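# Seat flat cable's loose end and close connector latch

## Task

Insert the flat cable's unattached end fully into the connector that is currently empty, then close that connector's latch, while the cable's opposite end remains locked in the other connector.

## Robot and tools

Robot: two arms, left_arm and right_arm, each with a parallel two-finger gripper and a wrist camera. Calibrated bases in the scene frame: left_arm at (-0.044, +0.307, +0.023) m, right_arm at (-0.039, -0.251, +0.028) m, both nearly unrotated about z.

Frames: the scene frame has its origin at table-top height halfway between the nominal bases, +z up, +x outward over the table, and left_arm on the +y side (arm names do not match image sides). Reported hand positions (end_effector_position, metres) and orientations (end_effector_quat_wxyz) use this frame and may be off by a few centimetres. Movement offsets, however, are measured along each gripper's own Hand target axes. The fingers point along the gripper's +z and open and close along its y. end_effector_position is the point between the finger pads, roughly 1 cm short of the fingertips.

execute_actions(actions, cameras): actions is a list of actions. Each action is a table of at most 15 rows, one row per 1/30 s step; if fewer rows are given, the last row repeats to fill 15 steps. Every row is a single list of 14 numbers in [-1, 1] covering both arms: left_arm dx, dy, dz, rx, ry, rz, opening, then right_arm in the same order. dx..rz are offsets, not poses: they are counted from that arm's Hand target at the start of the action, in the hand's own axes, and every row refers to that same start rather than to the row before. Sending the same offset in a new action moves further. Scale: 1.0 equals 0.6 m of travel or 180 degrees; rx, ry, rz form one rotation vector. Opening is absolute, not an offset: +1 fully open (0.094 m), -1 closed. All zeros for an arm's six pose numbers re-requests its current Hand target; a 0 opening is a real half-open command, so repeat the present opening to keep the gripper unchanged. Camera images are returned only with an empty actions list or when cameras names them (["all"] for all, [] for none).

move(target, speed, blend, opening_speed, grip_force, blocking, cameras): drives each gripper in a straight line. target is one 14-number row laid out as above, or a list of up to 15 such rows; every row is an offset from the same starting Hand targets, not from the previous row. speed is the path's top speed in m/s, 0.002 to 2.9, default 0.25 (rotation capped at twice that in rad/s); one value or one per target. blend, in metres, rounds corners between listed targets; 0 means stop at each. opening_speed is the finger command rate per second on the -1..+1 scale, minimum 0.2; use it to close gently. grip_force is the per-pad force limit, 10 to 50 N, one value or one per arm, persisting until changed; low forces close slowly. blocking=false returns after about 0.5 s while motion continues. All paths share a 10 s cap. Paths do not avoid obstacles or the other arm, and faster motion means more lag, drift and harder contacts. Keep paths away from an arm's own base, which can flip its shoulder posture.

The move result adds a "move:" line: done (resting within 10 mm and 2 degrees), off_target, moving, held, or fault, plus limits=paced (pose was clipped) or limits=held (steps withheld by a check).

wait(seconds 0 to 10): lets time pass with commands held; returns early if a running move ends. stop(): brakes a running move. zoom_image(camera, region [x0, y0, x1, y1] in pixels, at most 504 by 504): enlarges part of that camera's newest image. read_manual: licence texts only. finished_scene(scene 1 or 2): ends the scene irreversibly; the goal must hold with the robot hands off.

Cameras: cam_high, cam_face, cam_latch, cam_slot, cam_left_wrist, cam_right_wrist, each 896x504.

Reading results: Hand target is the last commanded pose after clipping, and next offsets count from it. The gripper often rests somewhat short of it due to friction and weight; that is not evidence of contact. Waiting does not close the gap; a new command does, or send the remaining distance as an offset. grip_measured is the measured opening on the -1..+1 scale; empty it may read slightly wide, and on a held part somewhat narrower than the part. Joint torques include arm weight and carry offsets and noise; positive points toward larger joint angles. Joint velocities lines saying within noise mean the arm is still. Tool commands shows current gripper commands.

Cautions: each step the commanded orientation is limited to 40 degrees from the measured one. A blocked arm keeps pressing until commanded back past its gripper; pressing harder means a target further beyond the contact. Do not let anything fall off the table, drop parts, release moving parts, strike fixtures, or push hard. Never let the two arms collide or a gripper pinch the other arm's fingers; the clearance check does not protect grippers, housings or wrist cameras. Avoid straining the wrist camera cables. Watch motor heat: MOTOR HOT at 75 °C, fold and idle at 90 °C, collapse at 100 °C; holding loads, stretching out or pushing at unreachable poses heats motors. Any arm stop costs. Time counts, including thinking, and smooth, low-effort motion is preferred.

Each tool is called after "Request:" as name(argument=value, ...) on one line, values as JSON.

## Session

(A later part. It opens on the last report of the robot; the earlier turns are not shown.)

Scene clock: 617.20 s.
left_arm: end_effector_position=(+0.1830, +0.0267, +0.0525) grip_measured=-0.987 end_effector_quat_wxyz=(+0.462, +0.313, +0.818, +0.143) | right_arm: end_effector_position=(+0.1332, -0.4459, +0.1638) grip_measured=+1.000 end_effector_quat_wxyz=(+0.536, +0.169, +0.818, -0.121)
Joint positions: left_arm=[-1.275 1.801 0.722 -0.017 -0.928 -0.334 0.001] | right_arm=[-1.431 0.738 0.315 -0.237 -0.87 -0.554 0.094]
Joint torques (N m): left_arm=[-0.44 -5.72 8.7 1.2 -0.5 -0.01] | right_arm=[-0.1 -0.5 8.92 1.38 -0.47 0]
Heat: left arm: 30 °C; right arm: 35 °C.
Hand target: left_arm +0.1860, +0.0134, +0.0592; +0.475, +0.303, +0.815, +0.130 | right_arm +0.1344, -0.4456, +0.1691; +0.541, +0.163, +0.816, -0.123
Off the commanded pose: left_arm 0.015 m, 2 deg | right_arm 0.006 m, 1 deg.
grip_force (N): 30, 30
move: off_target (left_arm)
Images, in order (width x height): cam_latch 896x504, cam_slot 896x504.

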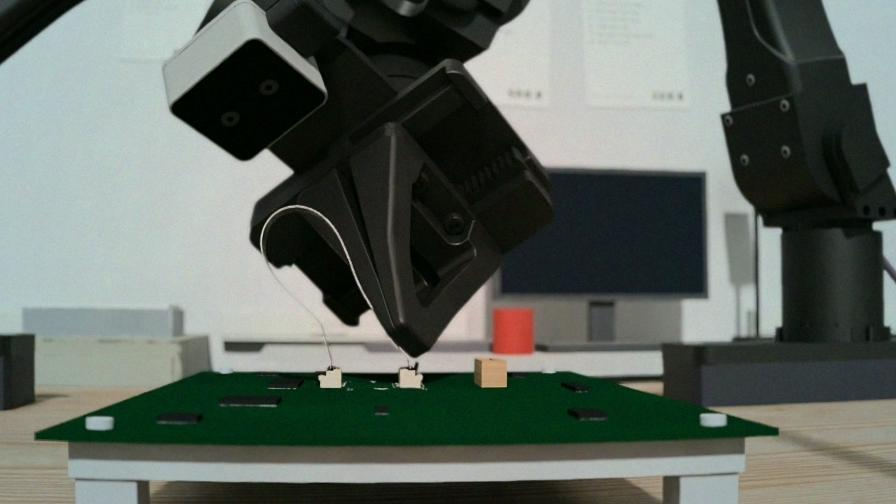

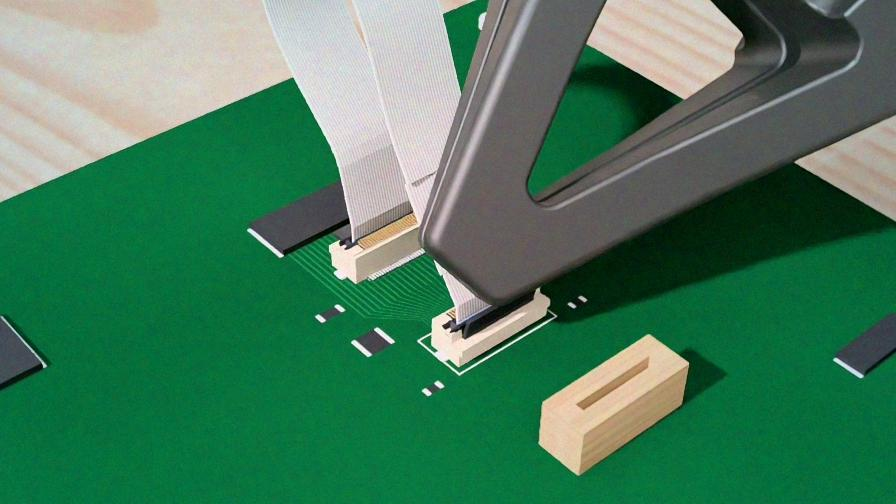

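Request:
move(target=[0.00239, -0.00182, 0.00183, -0.00023, 0.00061, 0.0009, -1, 0, 0, 0, 0, 0, 0, 1], speed=0.02, cameras=["cam_latch", "cam_slot"])

Request:
zoom_image(camera="cam_latch", region=[370, 310, 450, 400])

Request:
zoom_image(camera="cam_slot", region=[430, 200, 570, 380])

Scene clock: 619.17 s.
left_arm: end_effector_position=(+0.1834, +0.0274, +0.0514) grip_measured=-0.987 end_effector_quat_wxyz=(+0.462, +0.313, +0.817, +0.146) | right_arm: end_effector_position=(+0.1332, -0.4459, +0.1638) grip_measured=+1.000 end_effector_quat_wxyz=(+0.536, +0.169, +0.818, -0.121)
Joint positions: left_arm=[-1.275 1.808 0.722 -0.015 -0.934 -0.334 0.001] | right_arm=[-1.431 0.738 0.315 -0.237 -0.87 -0.554 0.094]
Joint torques (N m): left_arm=[-0.39 -5.7 8.62 1.2 -0.46 -0.01] | right_arm=[-0.1 -0.49 8.9 1.39 -0.48 -0.01]
Heat: left arm: 30 °C; right arm: 35 °C.
Hand target: left_arm +0.1860, +0.0134, +0.0572; +0.475, +0.304, +0.815, +0.132 | right_arm +0.1344, -0.4456, +0.1691; +0.541, +0.163, +0.816, -0.123
Off the commanded pose: left_arm 0.015 m, 2 deg | right_arm 0.006 m, 1 deg.
grip_force (N): 30, 30
move: off_target (left_arm)
Images, in order (width x height): cam_latch 896x504, cam_slot 896x504.

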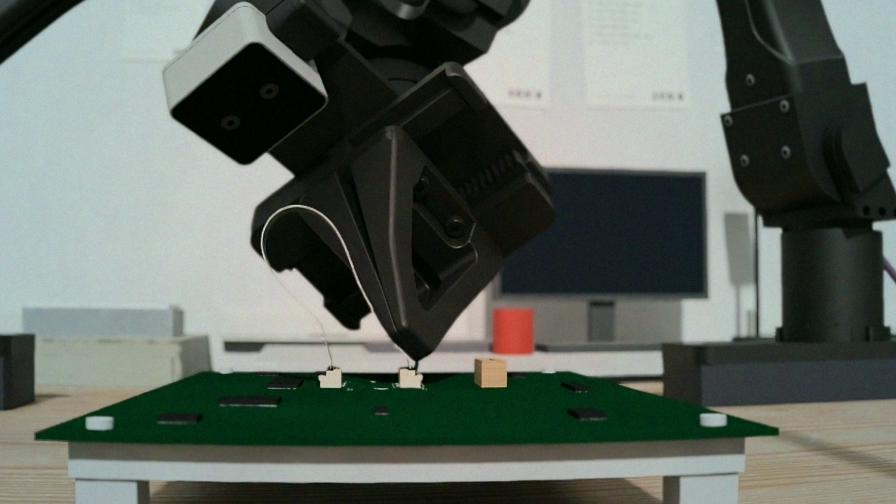

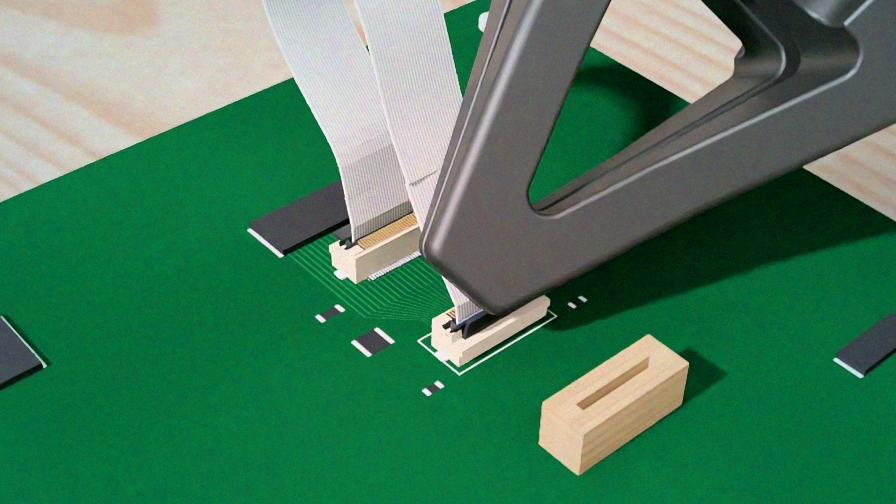

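Scaled by 5.600 from the camera's 896x504 image, which has a finer 1280x720 frame.

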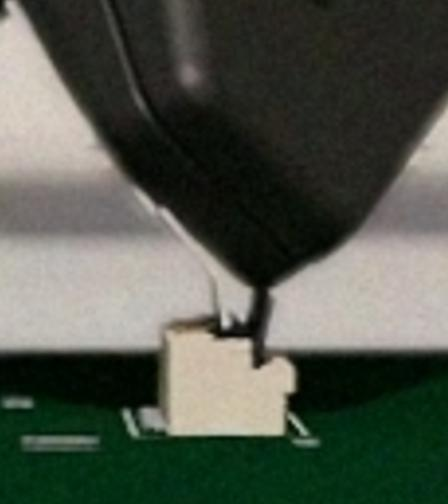

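Scaled by 2.800 from the camera's 896x504 image, which has a finer 1280x720 frame.

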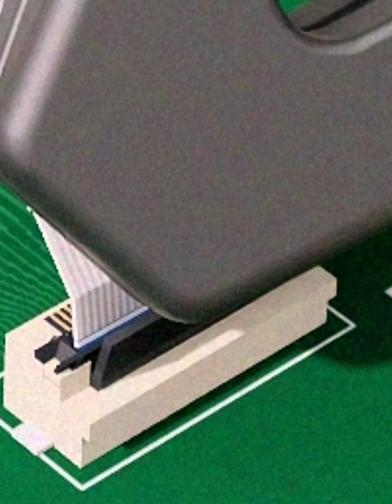

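Request:
move(target=[-0.00401, -0.00176, 0.00019, 0.00097, -0.00262, -0.00387, -1, 0, 0, 0, 0, 0, 0, 1], speed=0.02)

Request:
move(target=[0.0036, -0.00128, 0.00177, -0.00052, 0.0014, 0.00206, -1, 0, 0, 0, 0, 0, 0, 1], speed=0.02, cameras=["cam_latch", "cam_slot"])

Request:
zoom_image(camera="cam_latch", region=[370, 310, 450, 400])

Request:
zoom_image(camera="cam_slot", region=[430, 200, 570, 380])

Scene clock: 620.97 s.
left_arm: end_effector_position=(+0.1837, +0.0267, +0.0519) grip_measured=-0.987 end_effector_quat_wxyz=(+0.463, +0.312, +0.817, +0.145) | right_arm: end_effector_position=(+0.1332, -0.4459, +0.1638) grip_measured=+1.000 end_effector_quat_wxyz=(+0.536, +0.169, +0.818, -0.121)
Joint positions: left_arm=[-1.275 1.808 0.722 -0.01 -0.934 -0.334 0.001] | right_arm=[-1.431 0.738 0.315 -0.237 -0.87 -0.554 0.094]
Joint torques (N m): left_arm=[-0.49 -5.68 8.65 1.29 -0.44 -0.03] | right_arm=[-0.12 -0.5 8.95 1.38 -0.48 0.01]
Heat: left arm: 30 °C; right arm: 35 °C.
Hand target: left_arm +0.1866, +0.0111, +0.0582; +0.478, +0.301, +0.815, +0.126 | right_arm +0.1344, -0.4456, +0.1691; +0.541, +0.163, +0.816, -0.123
Off the commanded pose: left_arm 0.017 m, 3 deg | right_arm 0.006 m, 1 deg.
grip_force (N): 30, 30
move: off_target (left_arm)

Scene clock: 621.67 s.
left_arm: end_effector_position=(+0.1844, +0.0269, +0.0512) grip_measured=-0.987 end_effector_quat_wxyz=(+0.465, +0.310, +0.816, +0.147) | right_arm: end_effector_position=(+0.1332, -0.4459, +0.1638) grip_measured=+1.000 end_effector_quat_wxyz=(+0.536, +0.169, +0.818, -0.121)
Joint positions: left_arm=[-1.275 1.815 0.722 -0.003 -0.941 -0.334 0.001] | right_arm=[-1.431 0.738 0.315 -0.237 -0.87 -0.554 0.094]
Joint torques (N m): left_arm=[-0.49 -5.57 8.66 1.22 -0.37 -0.01] | right_arm=[-0.08 -0.47 8.92 1.38 -0.47 -0.01]
Heat: left arm: 30 °C; right arm: 35 °C.
Hand target: left_arm +0.1864, +0.0117, +0.0558; +0.476, +0.303, +0.815, +0.129 | right_arm +0.1344, -0.4456, +0.1691; +0.541, +0.163, +0.816, -0.123
Off the commanded pose: left_arm 0.016 m, 3 deg | right_arm 0.006 m, 1 deg.
grip_force (N): 30, 30
move: off_target (left_arm)
Images, in order (width x height): cam_latch 896x504, cam_slot 896x504.

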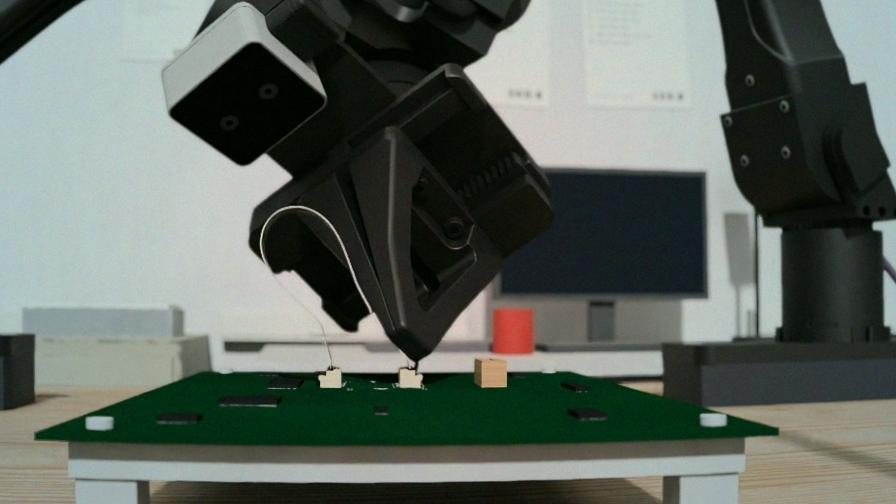

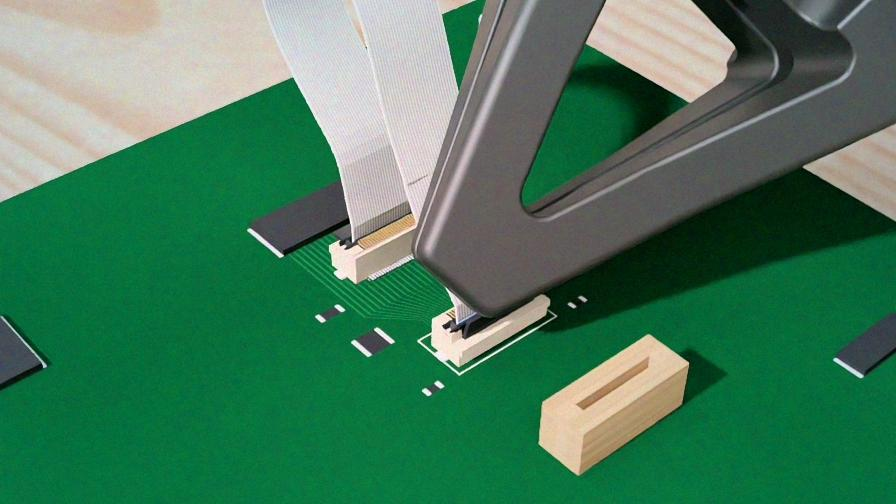

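Scaled by 5.600 from the camera's 896x504 image, which has a finer 1280x720 frame.

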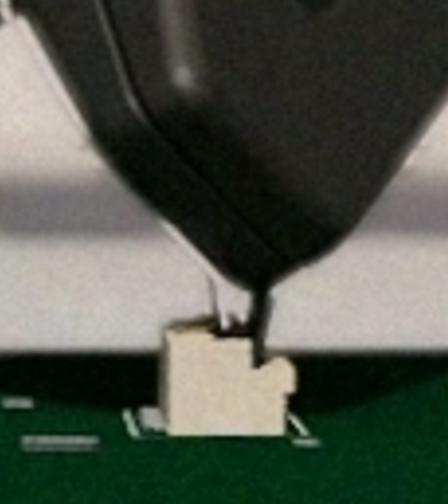

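Scaled by 2.800 from the camera's 896x504 image, which has a finer 1280x720 frame.

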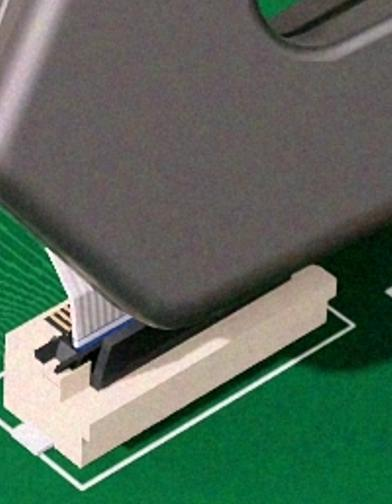

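Request:
move(target=[0.01471, 0.00644, -0.00068, -0.00354, 0.0096, 0.01418, -1, 0, 0, 0, 0, 0, 0, 1], speed=0.03, cameras=["cam_latch", "cam_slot"])

Request:
zoom_image(camera="cam_latch", region=[370, 310, 450, 400])

Request:
zoom_image(camera="cam_slot", region=[430, 200, 570, 380])

Scene clock: 623.93 s.
left_arm: end_effector_position=(+0.1841, +0.0286, +0.0506) grip_measured=-0.987 end_effector_quat_wxyz=(+0.463, +0.313, +0.815, +0.152) | right_arm: end_effector_position=(+0.1332, -0.4459, +0.1638) grip_measured=+1.000 end_effector_quat_wxyz=(+0.536, +0.169, +0.818, -0.121)
Joint positions: left_arm=[-1.275 1.815 0.722 -0.014 -0.943 -0.333 0.001] | right_arm=[-1.431 0.738 0.315 -0.237 -0.87 -0.554 0.094]
Joint torques (N m): left_arm=[-0.34 -5.59 8.53 0.78 -0.37 0.01] | right_arm=[-0.12 -0.49 8.91 1.38 -0.48 0]
Heat: left arm: 30 °C; right arm: 35 °C.
Hand target: left_arm +0.1843, +0.0202, +0.0518; +0.463, +0.316, +0.815, +0.149 | right_arm +0.1344, -0.4456, +0.1691; +0.541, +0.163, +0.816, -0.123
Off the commanded pose: left_arm 0.009 m, 0 deg | right_arm 0.006 m, 1 deg.
grip_force (N): 30, 30
move: done
Images, in order (width x height): cam_latch 896x504, cam_slot 896x504.

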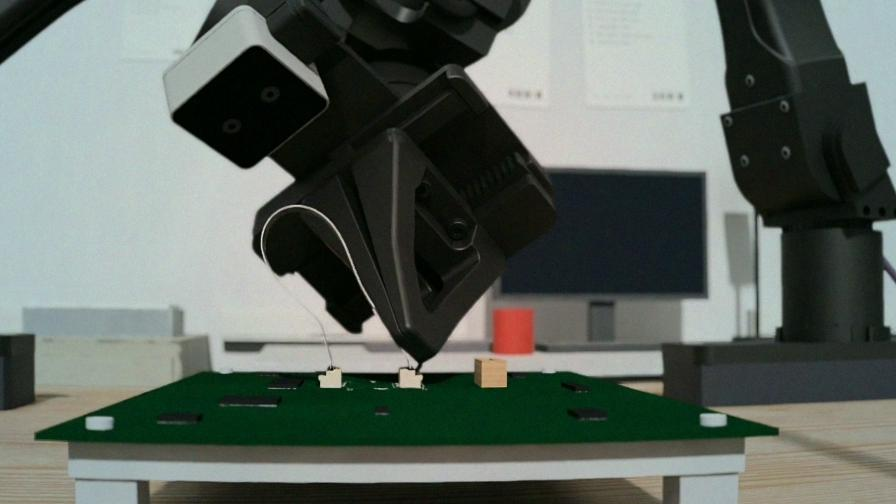

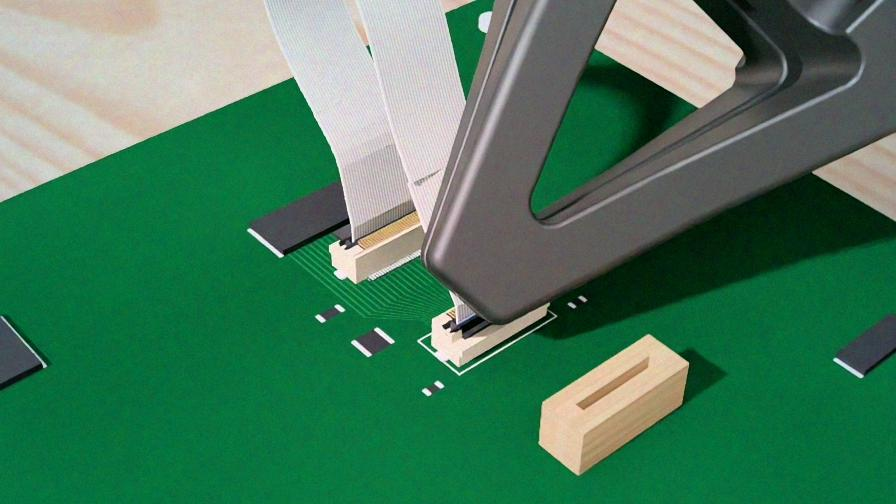

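Scaled by 5.600 from the camera's 896x504 image, which has a finer 1280x720 frame.

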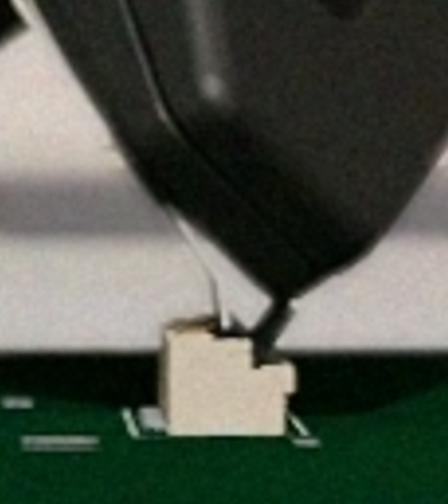

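Scaled by 2.800 from the camera's 896x504 image, which has a finer 1280x720 frame.

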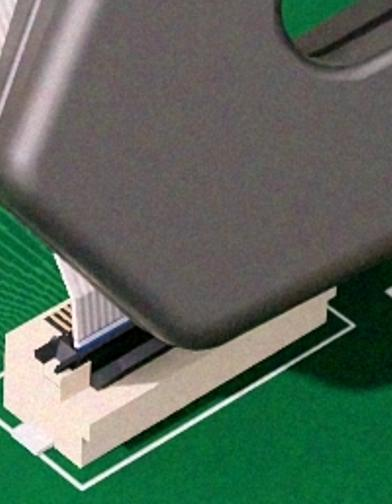

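Request:
move(target=[0.00845, -0.00022, 0.00228, -0.00163, 0.00436, 0.00645, -1, 0, 0, 0, 0, 0, 0, 1], speed=0.03, cameras=["cam_latch", "cam_slot"])

Request:
zoom_image(camera="cam_latch", region=[370, 310, 450, 400])

Request:
zoom_image(camera="cam_slot", region=[430, 200, 570, 380])

Scene clock: 626.23 s.
left_arm: end_effector_position=(+0.1845, +0.0290, +0.0503) grip_measured=-0.987 end_effector_quat_wxyz=(+0.462, +0.316, +0.814, +0.158) | right_arm: end_effector_position=(+0.1332, -0.4459, +0.1638) grip_measured=+1.000 end_effector_quat_wxyz=(+0.536, +0.169, +0.818, -0.121)
Joint positions: left_arm=[-1.275 1.82 0.73 -0.027 -0.948 -0.331 0.001] | right_arm=[-1.431 0.738 0.315 -0.237 -0.87 -0.554 0.094]
Joint torques (N m): left_arm=[-0.31 -5.38 7.84 0.73 -0.31 -0.01] | right_arm=[-0.1 -0.51 8.94 1.37 -0.47 -0.01]
Heat: left arm: 30 °C; right arm: 35 °C.
Hand target: left_arm +0.1835, +0.0233, +0.0477; +0.456, +0.322, +0.814, +0.158 | right_arm +0.1344, -0.4456, +0.1691; +0.541, +0.163, +0.816, -0.123
Off the commanded pose: left_arm 0.006 m, 1 deg | right_arm 0.006 m, 1 deg.
grip_force (N): 30, 30
move: done
Images, in order (width x height): cam_latch 896x504, cam_slot 896x504.

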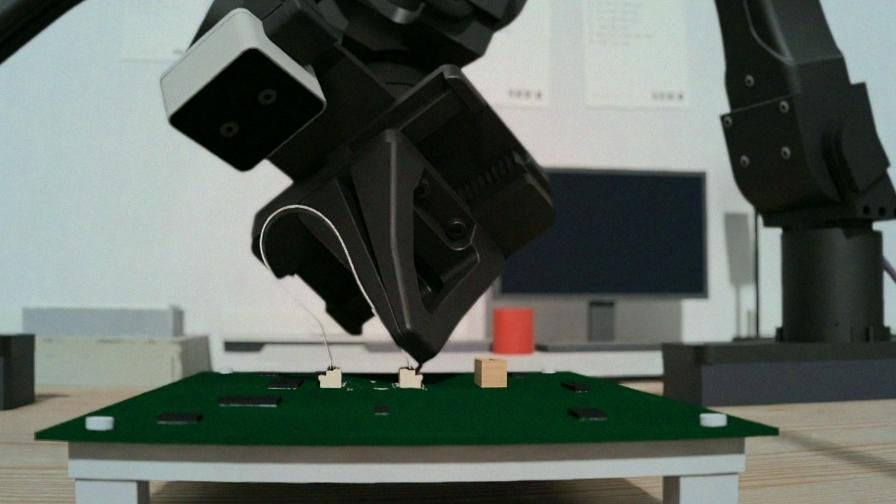

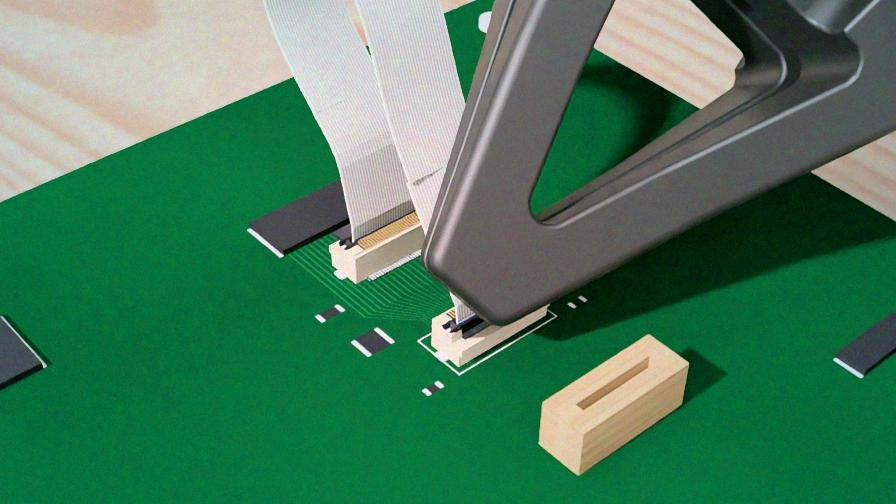

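Scaled by 5.600 from the camera's 896x504 image, which has a finer 1280x720 frame.

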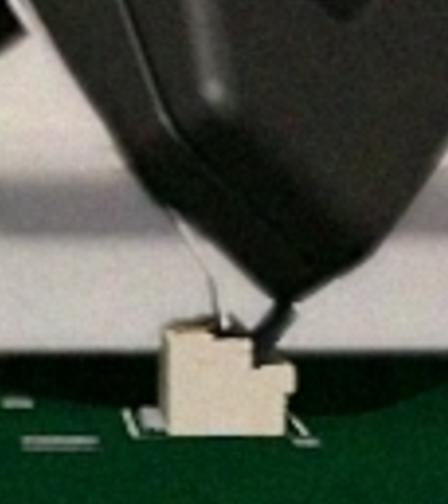

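Scaled by 2.800 from the camera's 896x504 image, which has a finer 1280x720 frame.

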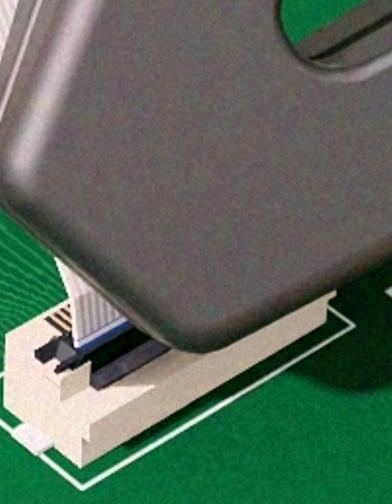

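Request:
move(target=[0.00925, -0.00634, 0.00226, 0.00464, 0.00577, 0.0051, -1, 0, 0, 0, 0, 0, 0, 1], speed=0.03, cameras=["cam_latch", "cam_slot"])

Request:
zoom_image(camera="cam_latch", region=[370, 310, 450, 400])

Request:
zoom_image(camera="cam_slot", region=[430, 200, 570, 380])

Scene clock: 629.17 s.
left_arm: end_effector_position=(+0.1826, +0.0349, +0.0435) grip_measured=-0.987 end_effector_quat_wxyz=(+0.449, +0.327, +0.814, +0.172) | right_arm: end_effector_position=(+0.1332, -0.4459, +0.1638) grip_measured=+1.000 end_effector_quat_wxyz=(+0.536, +0.169, +0.818, -0.121)
Joint positions: left_arm=[-1.275 1.834 0.73 -0.058 -0.945 -0.331 0.001] | right_arm=[-1.431 0.738 0.315 -0.237 -0.87 -0.554 0.094]
Joint torques (N m): left_arm=[-0.42 -5.61 7.91 0.88 -0.14 -0.02] | right_arm=[-0.14 -0.46 8.94 1.37 -0.48 0]
Heat: left arm: 29 °C; right arm: 35 °C.
Hand target: left_arm +0.1811, +0.0242, +0.0412; +0.445, +0.330, +0.817, +0.158 | right_arm +0.1344, -0.4456, +0.1691; +0.541, +0.163, +0.816, -0.123
Off the commanded pose: left_arm 0.011 m, 2 deg | right_arm 0.006 m, 1 deg.
grip_force (N): 30, 30
move: off_target (left_arm)
Images, in order (width x height): cam_latch 896x504, cam_slot 896x504.

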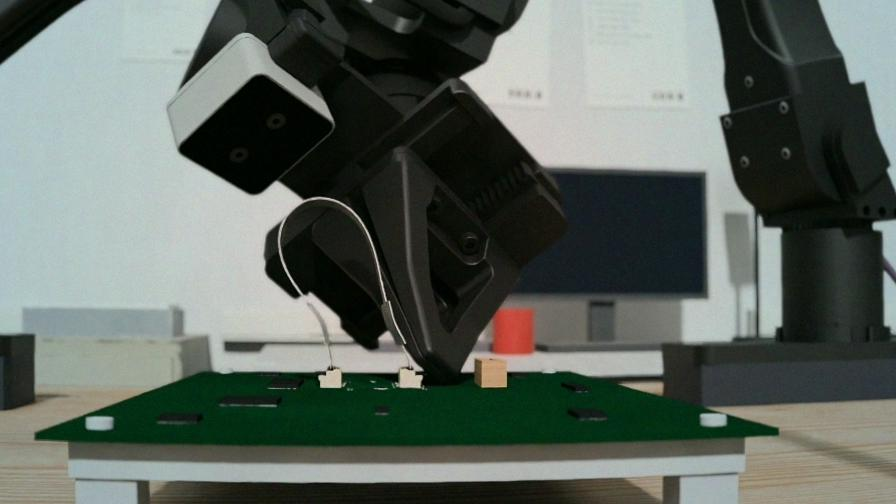

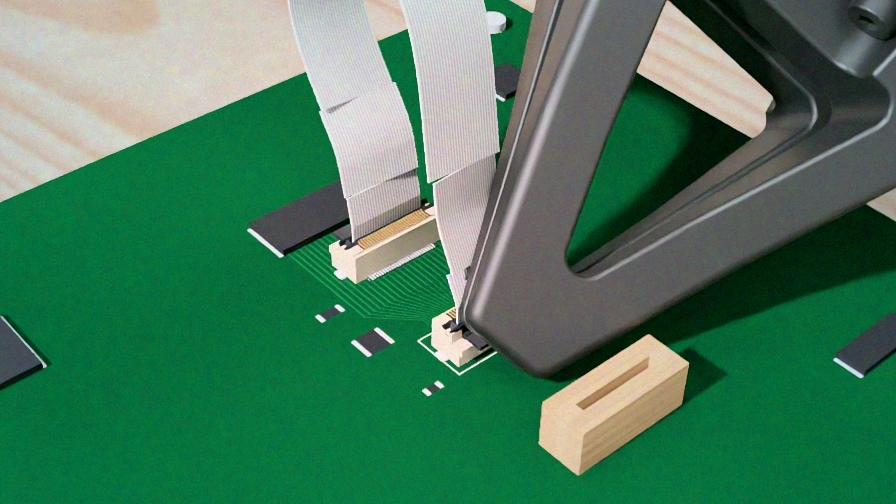

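Scaled by 5.600 from the camera's 896x504 image, which has a finer 1280x720 frame.

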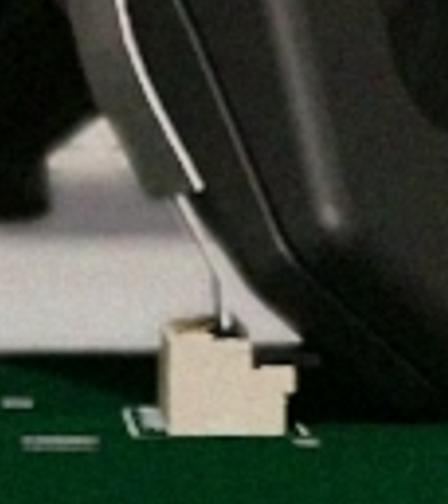

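Scaled by 2.800 from the camera's 896x504 image, which has a finer 1280x720 frame.

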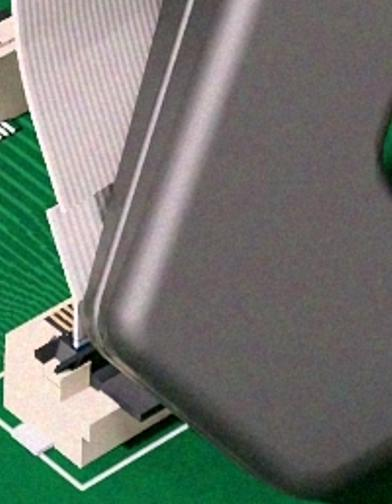

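Request:
move(target=[-0.02179, 0.00906, -0.01163, 0.00325, -0.00872, -0.01291, -1, 0, 0, 0, 0, 0, 0, 1], speed=0.05, cameras=["cam_latch", "cam_slot"])

Request:
zoom_image(camera="cam_latch", region=[370, 310, 450, 400])

Scene clock: 631.40 s.
left_arm: end_effector_position=(+0.1826, +0.0349, +0.0435) grip_measured=-0.987 end_effector_quat_wxyz=(+0.449, +0.327, +0.814, +0.172) | right_arm: end_effector_position=(+0.1332, -0.4459, +0.1638) grip_measured=+1.000 end_effector_quat_wxyz=(+0.536, +0.169, +0.818, -0.121)
Joint positions: left_arm=[-1.275 1.834 0.73 -0.058 -0.945 -0.331 0.001] | right_arm=[-1.431 0.738 0.315 -0.237 -0.87 -0.554 0.094]
Joint torques (N m): left_arm=[-0.34 -9.42 7.84 0.88 -0.15 -0.02] | right_arm=[-0.14 -0.44 8.9 1.38 -0.47 -0.01]
Heat: left arm: 29 °C; right arm: 35 °C.
Hand target: left_arm +0.1825, +0.0195, +0.0562; +0.458, +0.318, +0.818, +0.141 | right_arm +0.1344, -0.4456, +0.1691; +0.541, +0.163, +0.816, -0.123
Off the commanded pose: left_arm 0.020 m, 4 deg | right_arm 0.006 m, 1 deg.
grip_force (N): 30, 30
move: off_target (left_arm)
Images, in order (width x height): cam_latch 896x504, cam_slot 896x504.

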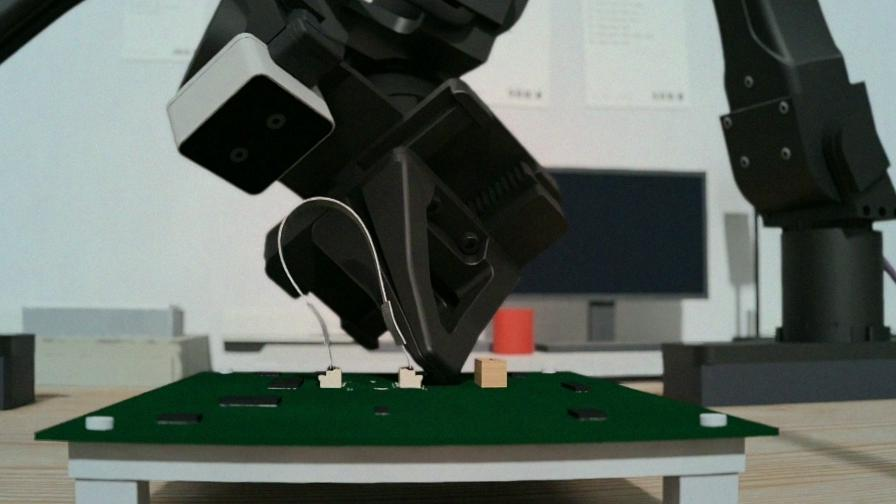

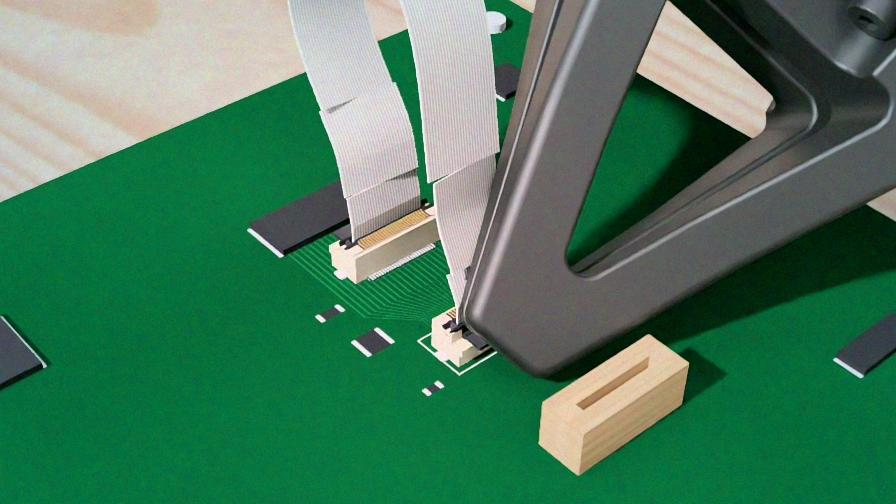

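Scaled by 5.600 from the camera's 896x504 image, which has a finer 1280x720 frame.

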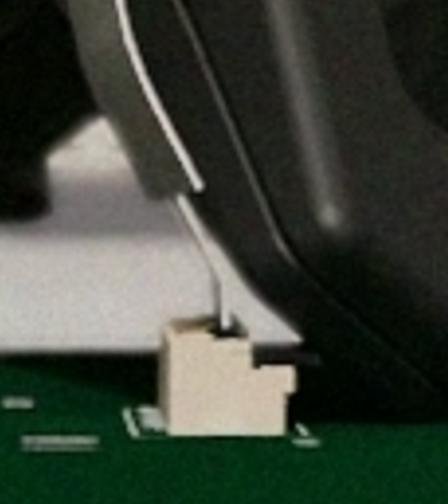

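Request:
move(target=[-0.0245, 0.03982, -0.03953, 0, 0, 0, -1, 0, 0, 0, 0, 0, 0, 1], speed=0.08, cameras=["cam_latch", "cam_slot"])

Request:
zoom_image(camera="cam_latch", region=[380, 310, 460, 400])

Request:
zoom_image(camera="cam_slot", region=[425, 250, 565, 380])

Scene clock: 633.67 s.
left_arm: end_effector_position=(+0.1757, +0.0410, +0.0734) grip_measured=-0.987 end_effector_quat_wxyz=(+0.440, +0.336, +0.817, +0.162) | right_arm: end_effector_position=(+0.1332, -0.4459, +0.1638) grip_measured=+1.000 end_effector_quat_wxyz=(+0.536, +0.169, +0.818, -0.121)
Joint positions: left_arm=[-1.28 1.691 0.739 -0.213 -0.914 -0.331 0.001] | right_arm=[-1.431 0.738 0.315 -0.237 -0.87 -0.554 0.094]
Joint torques (N m): left_arm=[-0.42 -8.43 9.13 0.78 -0.47 -0.12] | right_arm=[-0.08 -0.49 8.98 1.37 -0.47 -0.02]
Heat: left arm: 29 °C; right arm: 35 °C.
Hand target: left_arm +0.1776, +0.0295, +0.0913; +0.458, +0.318, +0.818, +0.140 | right_arm +0.1344, -0.4456, +0.1691; +0.541, +0.163, +0.816, -0.123
Off the commanded pose: left_arm 0.021 m, 4 deg | right_arm 0.006 m, 1 deg.
grip_force (N): 30, 30
move: off_target (left_arm)
Images, in order (width x height): cam_latch 896x504, cam_slot 896x504.

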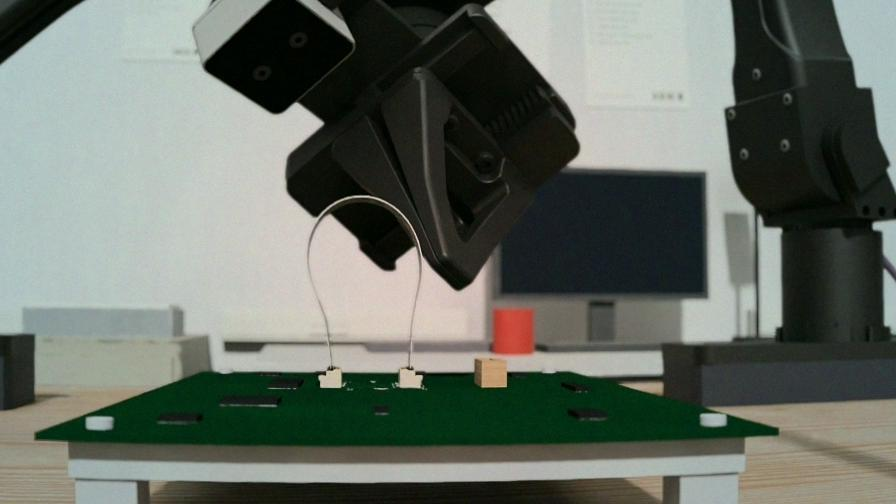

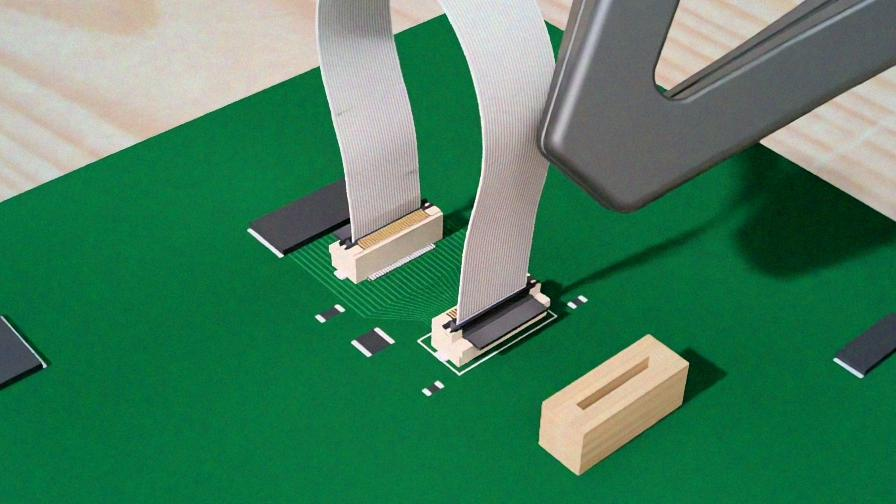

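Scaled by 5.600 from the camera's 896x504 image, which has a finer 1280x720 frame.

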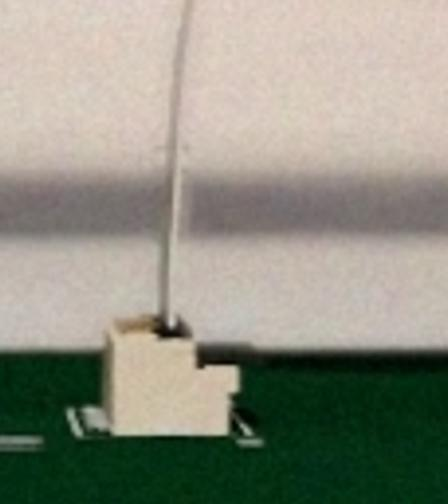

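Scaled by 3.600 from the camera's 896x504 image, which has a finer 1280x720 frame.

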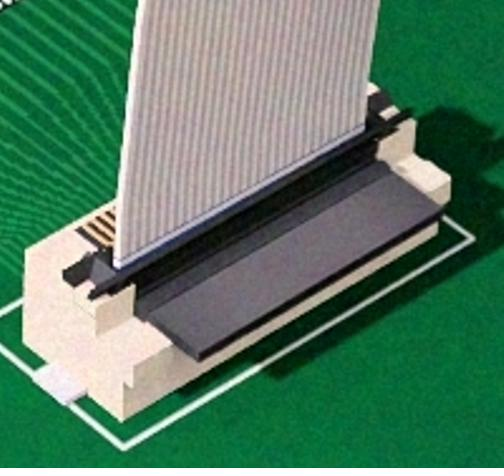

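Request:
zoom_image(camera="cam_slot", region=[435, 290, 485, 340])

Request:
zoom_image(camera="cam_slot", region=[495, 255, 545, 305])

Request:
zoom_image(camera="cam_latch", region=[390, 345, 430, 395])

Request:
zoom_image(camera="cam_latch", region=[310, 345, 350, 395])

Scaled by 10.080 from the camera's 896x504 image, which has a finer 1280x720 frame.

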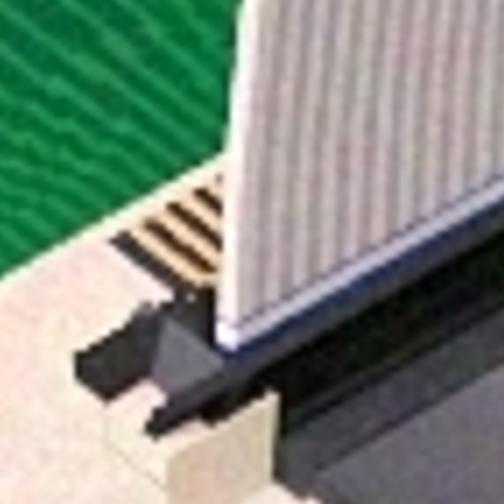

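Scaled by 10.080 from the camera's 896x504 image, which has a finer 1280x720 frame.

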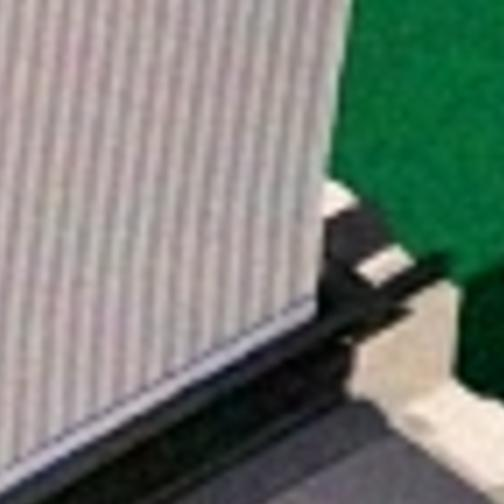

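Scaled by 10.080 from the camera's 896x504 image, which has a finer 1280x720 frame.

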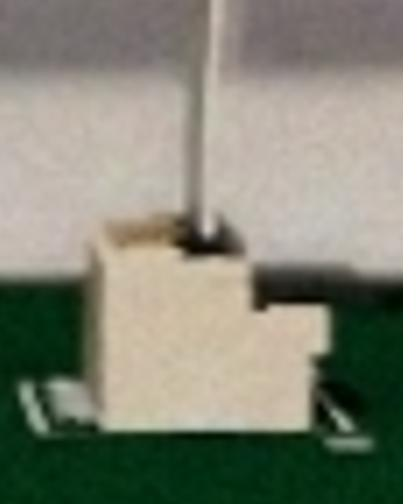

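Scaled by 10.080 from the camera's 896x504 image, which has a finer 1280x720 frame.

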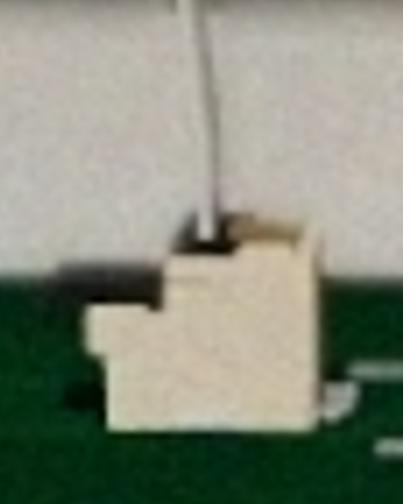

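Request:
move(target=[0.00757, 0.03182, -0.071, 0, 0, 0, -1, 0, 0, 0, 0, 0, 0, 1], speed=0.12, cameras=["cam_latch", "cam_slot"])

Request:
zoom_image(camera="cam_slot", region=[425, 250, 565, 380])

Request:
zoom_image(camera="cam_slot", region=[320, 190, 450, 290])

Scene clock: 636.63 s.
left_arm: end_effector_position=(+0.1451, +0.0600, +0.1015) grip_measured=-0.987 end_effector_quat_wxyz=(+0.435, +0.338, +0.819, +0.159) | right_arm: end_effector_position=(+0.1332, -0.4459, +0.1638) grip_measured=+1.000 end_effector_quat_wxyz=(+0.536, +0.169, +0.818, -0.121)
Joint positions: left_arm=[-1.376 1.538 0.739 -0.488 -0.935 -0.481 0.001] | right_arm=[-1.431 0.738 0.315 -0.237 -0.87 -0.554 0.094]
Joint torques (N m): left_arm=[-0.47 -7.01 10.04 0.59 -0.69 -0.15] | right_arm=[-0.08 -0.47 8.9 1.37 -0.48 0]
Heat: left arm: 29 °C; right arm: 35 °C.
Hand target: left_arm +0.1476, +0.0495, +0.1213; +0.458, +0.318, +0.818, +0.141 | right_arm +0.1344, -0.4456, +0.1691; +0.541, +0.163, +0.816, -0.123
Off the commanded pose: left_arm 0.023 m, 4 deg | right_arm 0.006 m, 1 deg.
grip_force (N): 30, 30
move: off_target (left_arm)
Images, in order (width x height): cam_latch 896x504, cam_slot 896x504.

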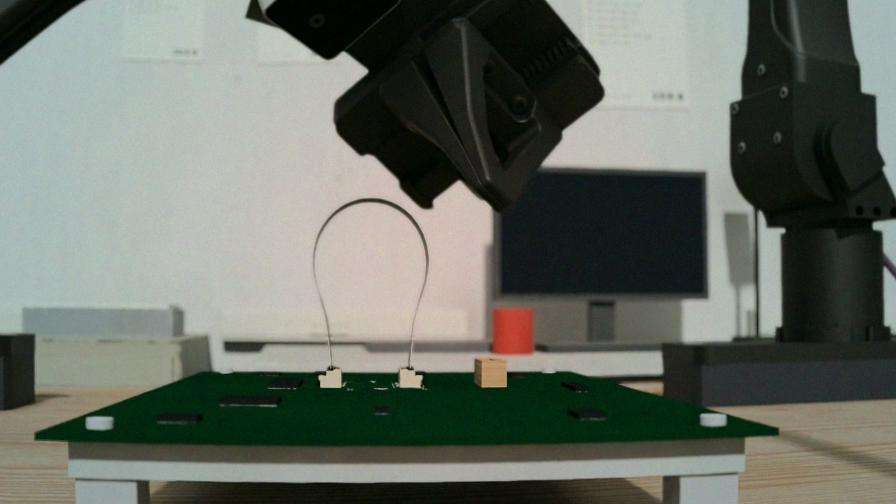

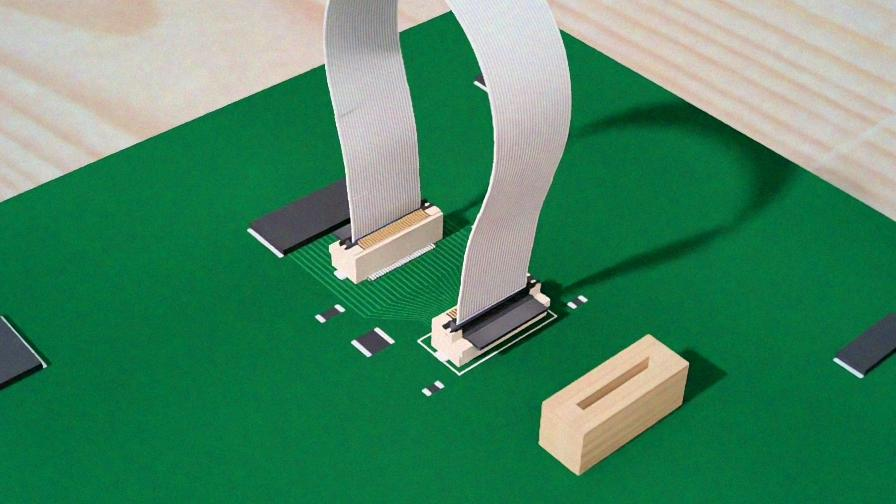

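Scaled by 3.600 from the camera's 896x504 image, which has a finer 1280x720 frame.

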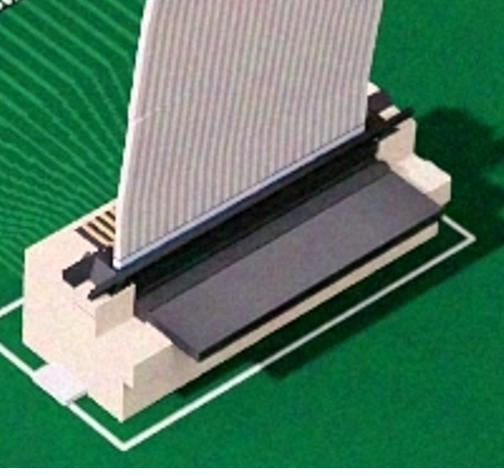

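Scaled by 3.877 from the camera's 896x504 image, which has a finer 1280x720 frame.

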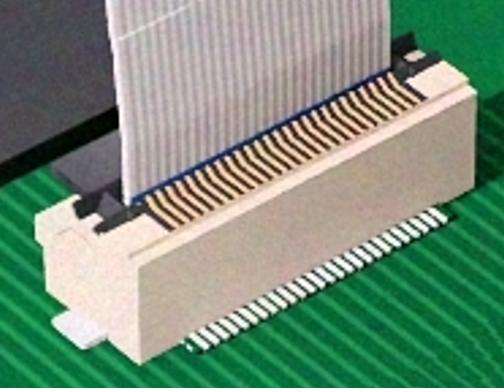

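Request:
finished_scene(scene=1)

The scene is finished: the task was done.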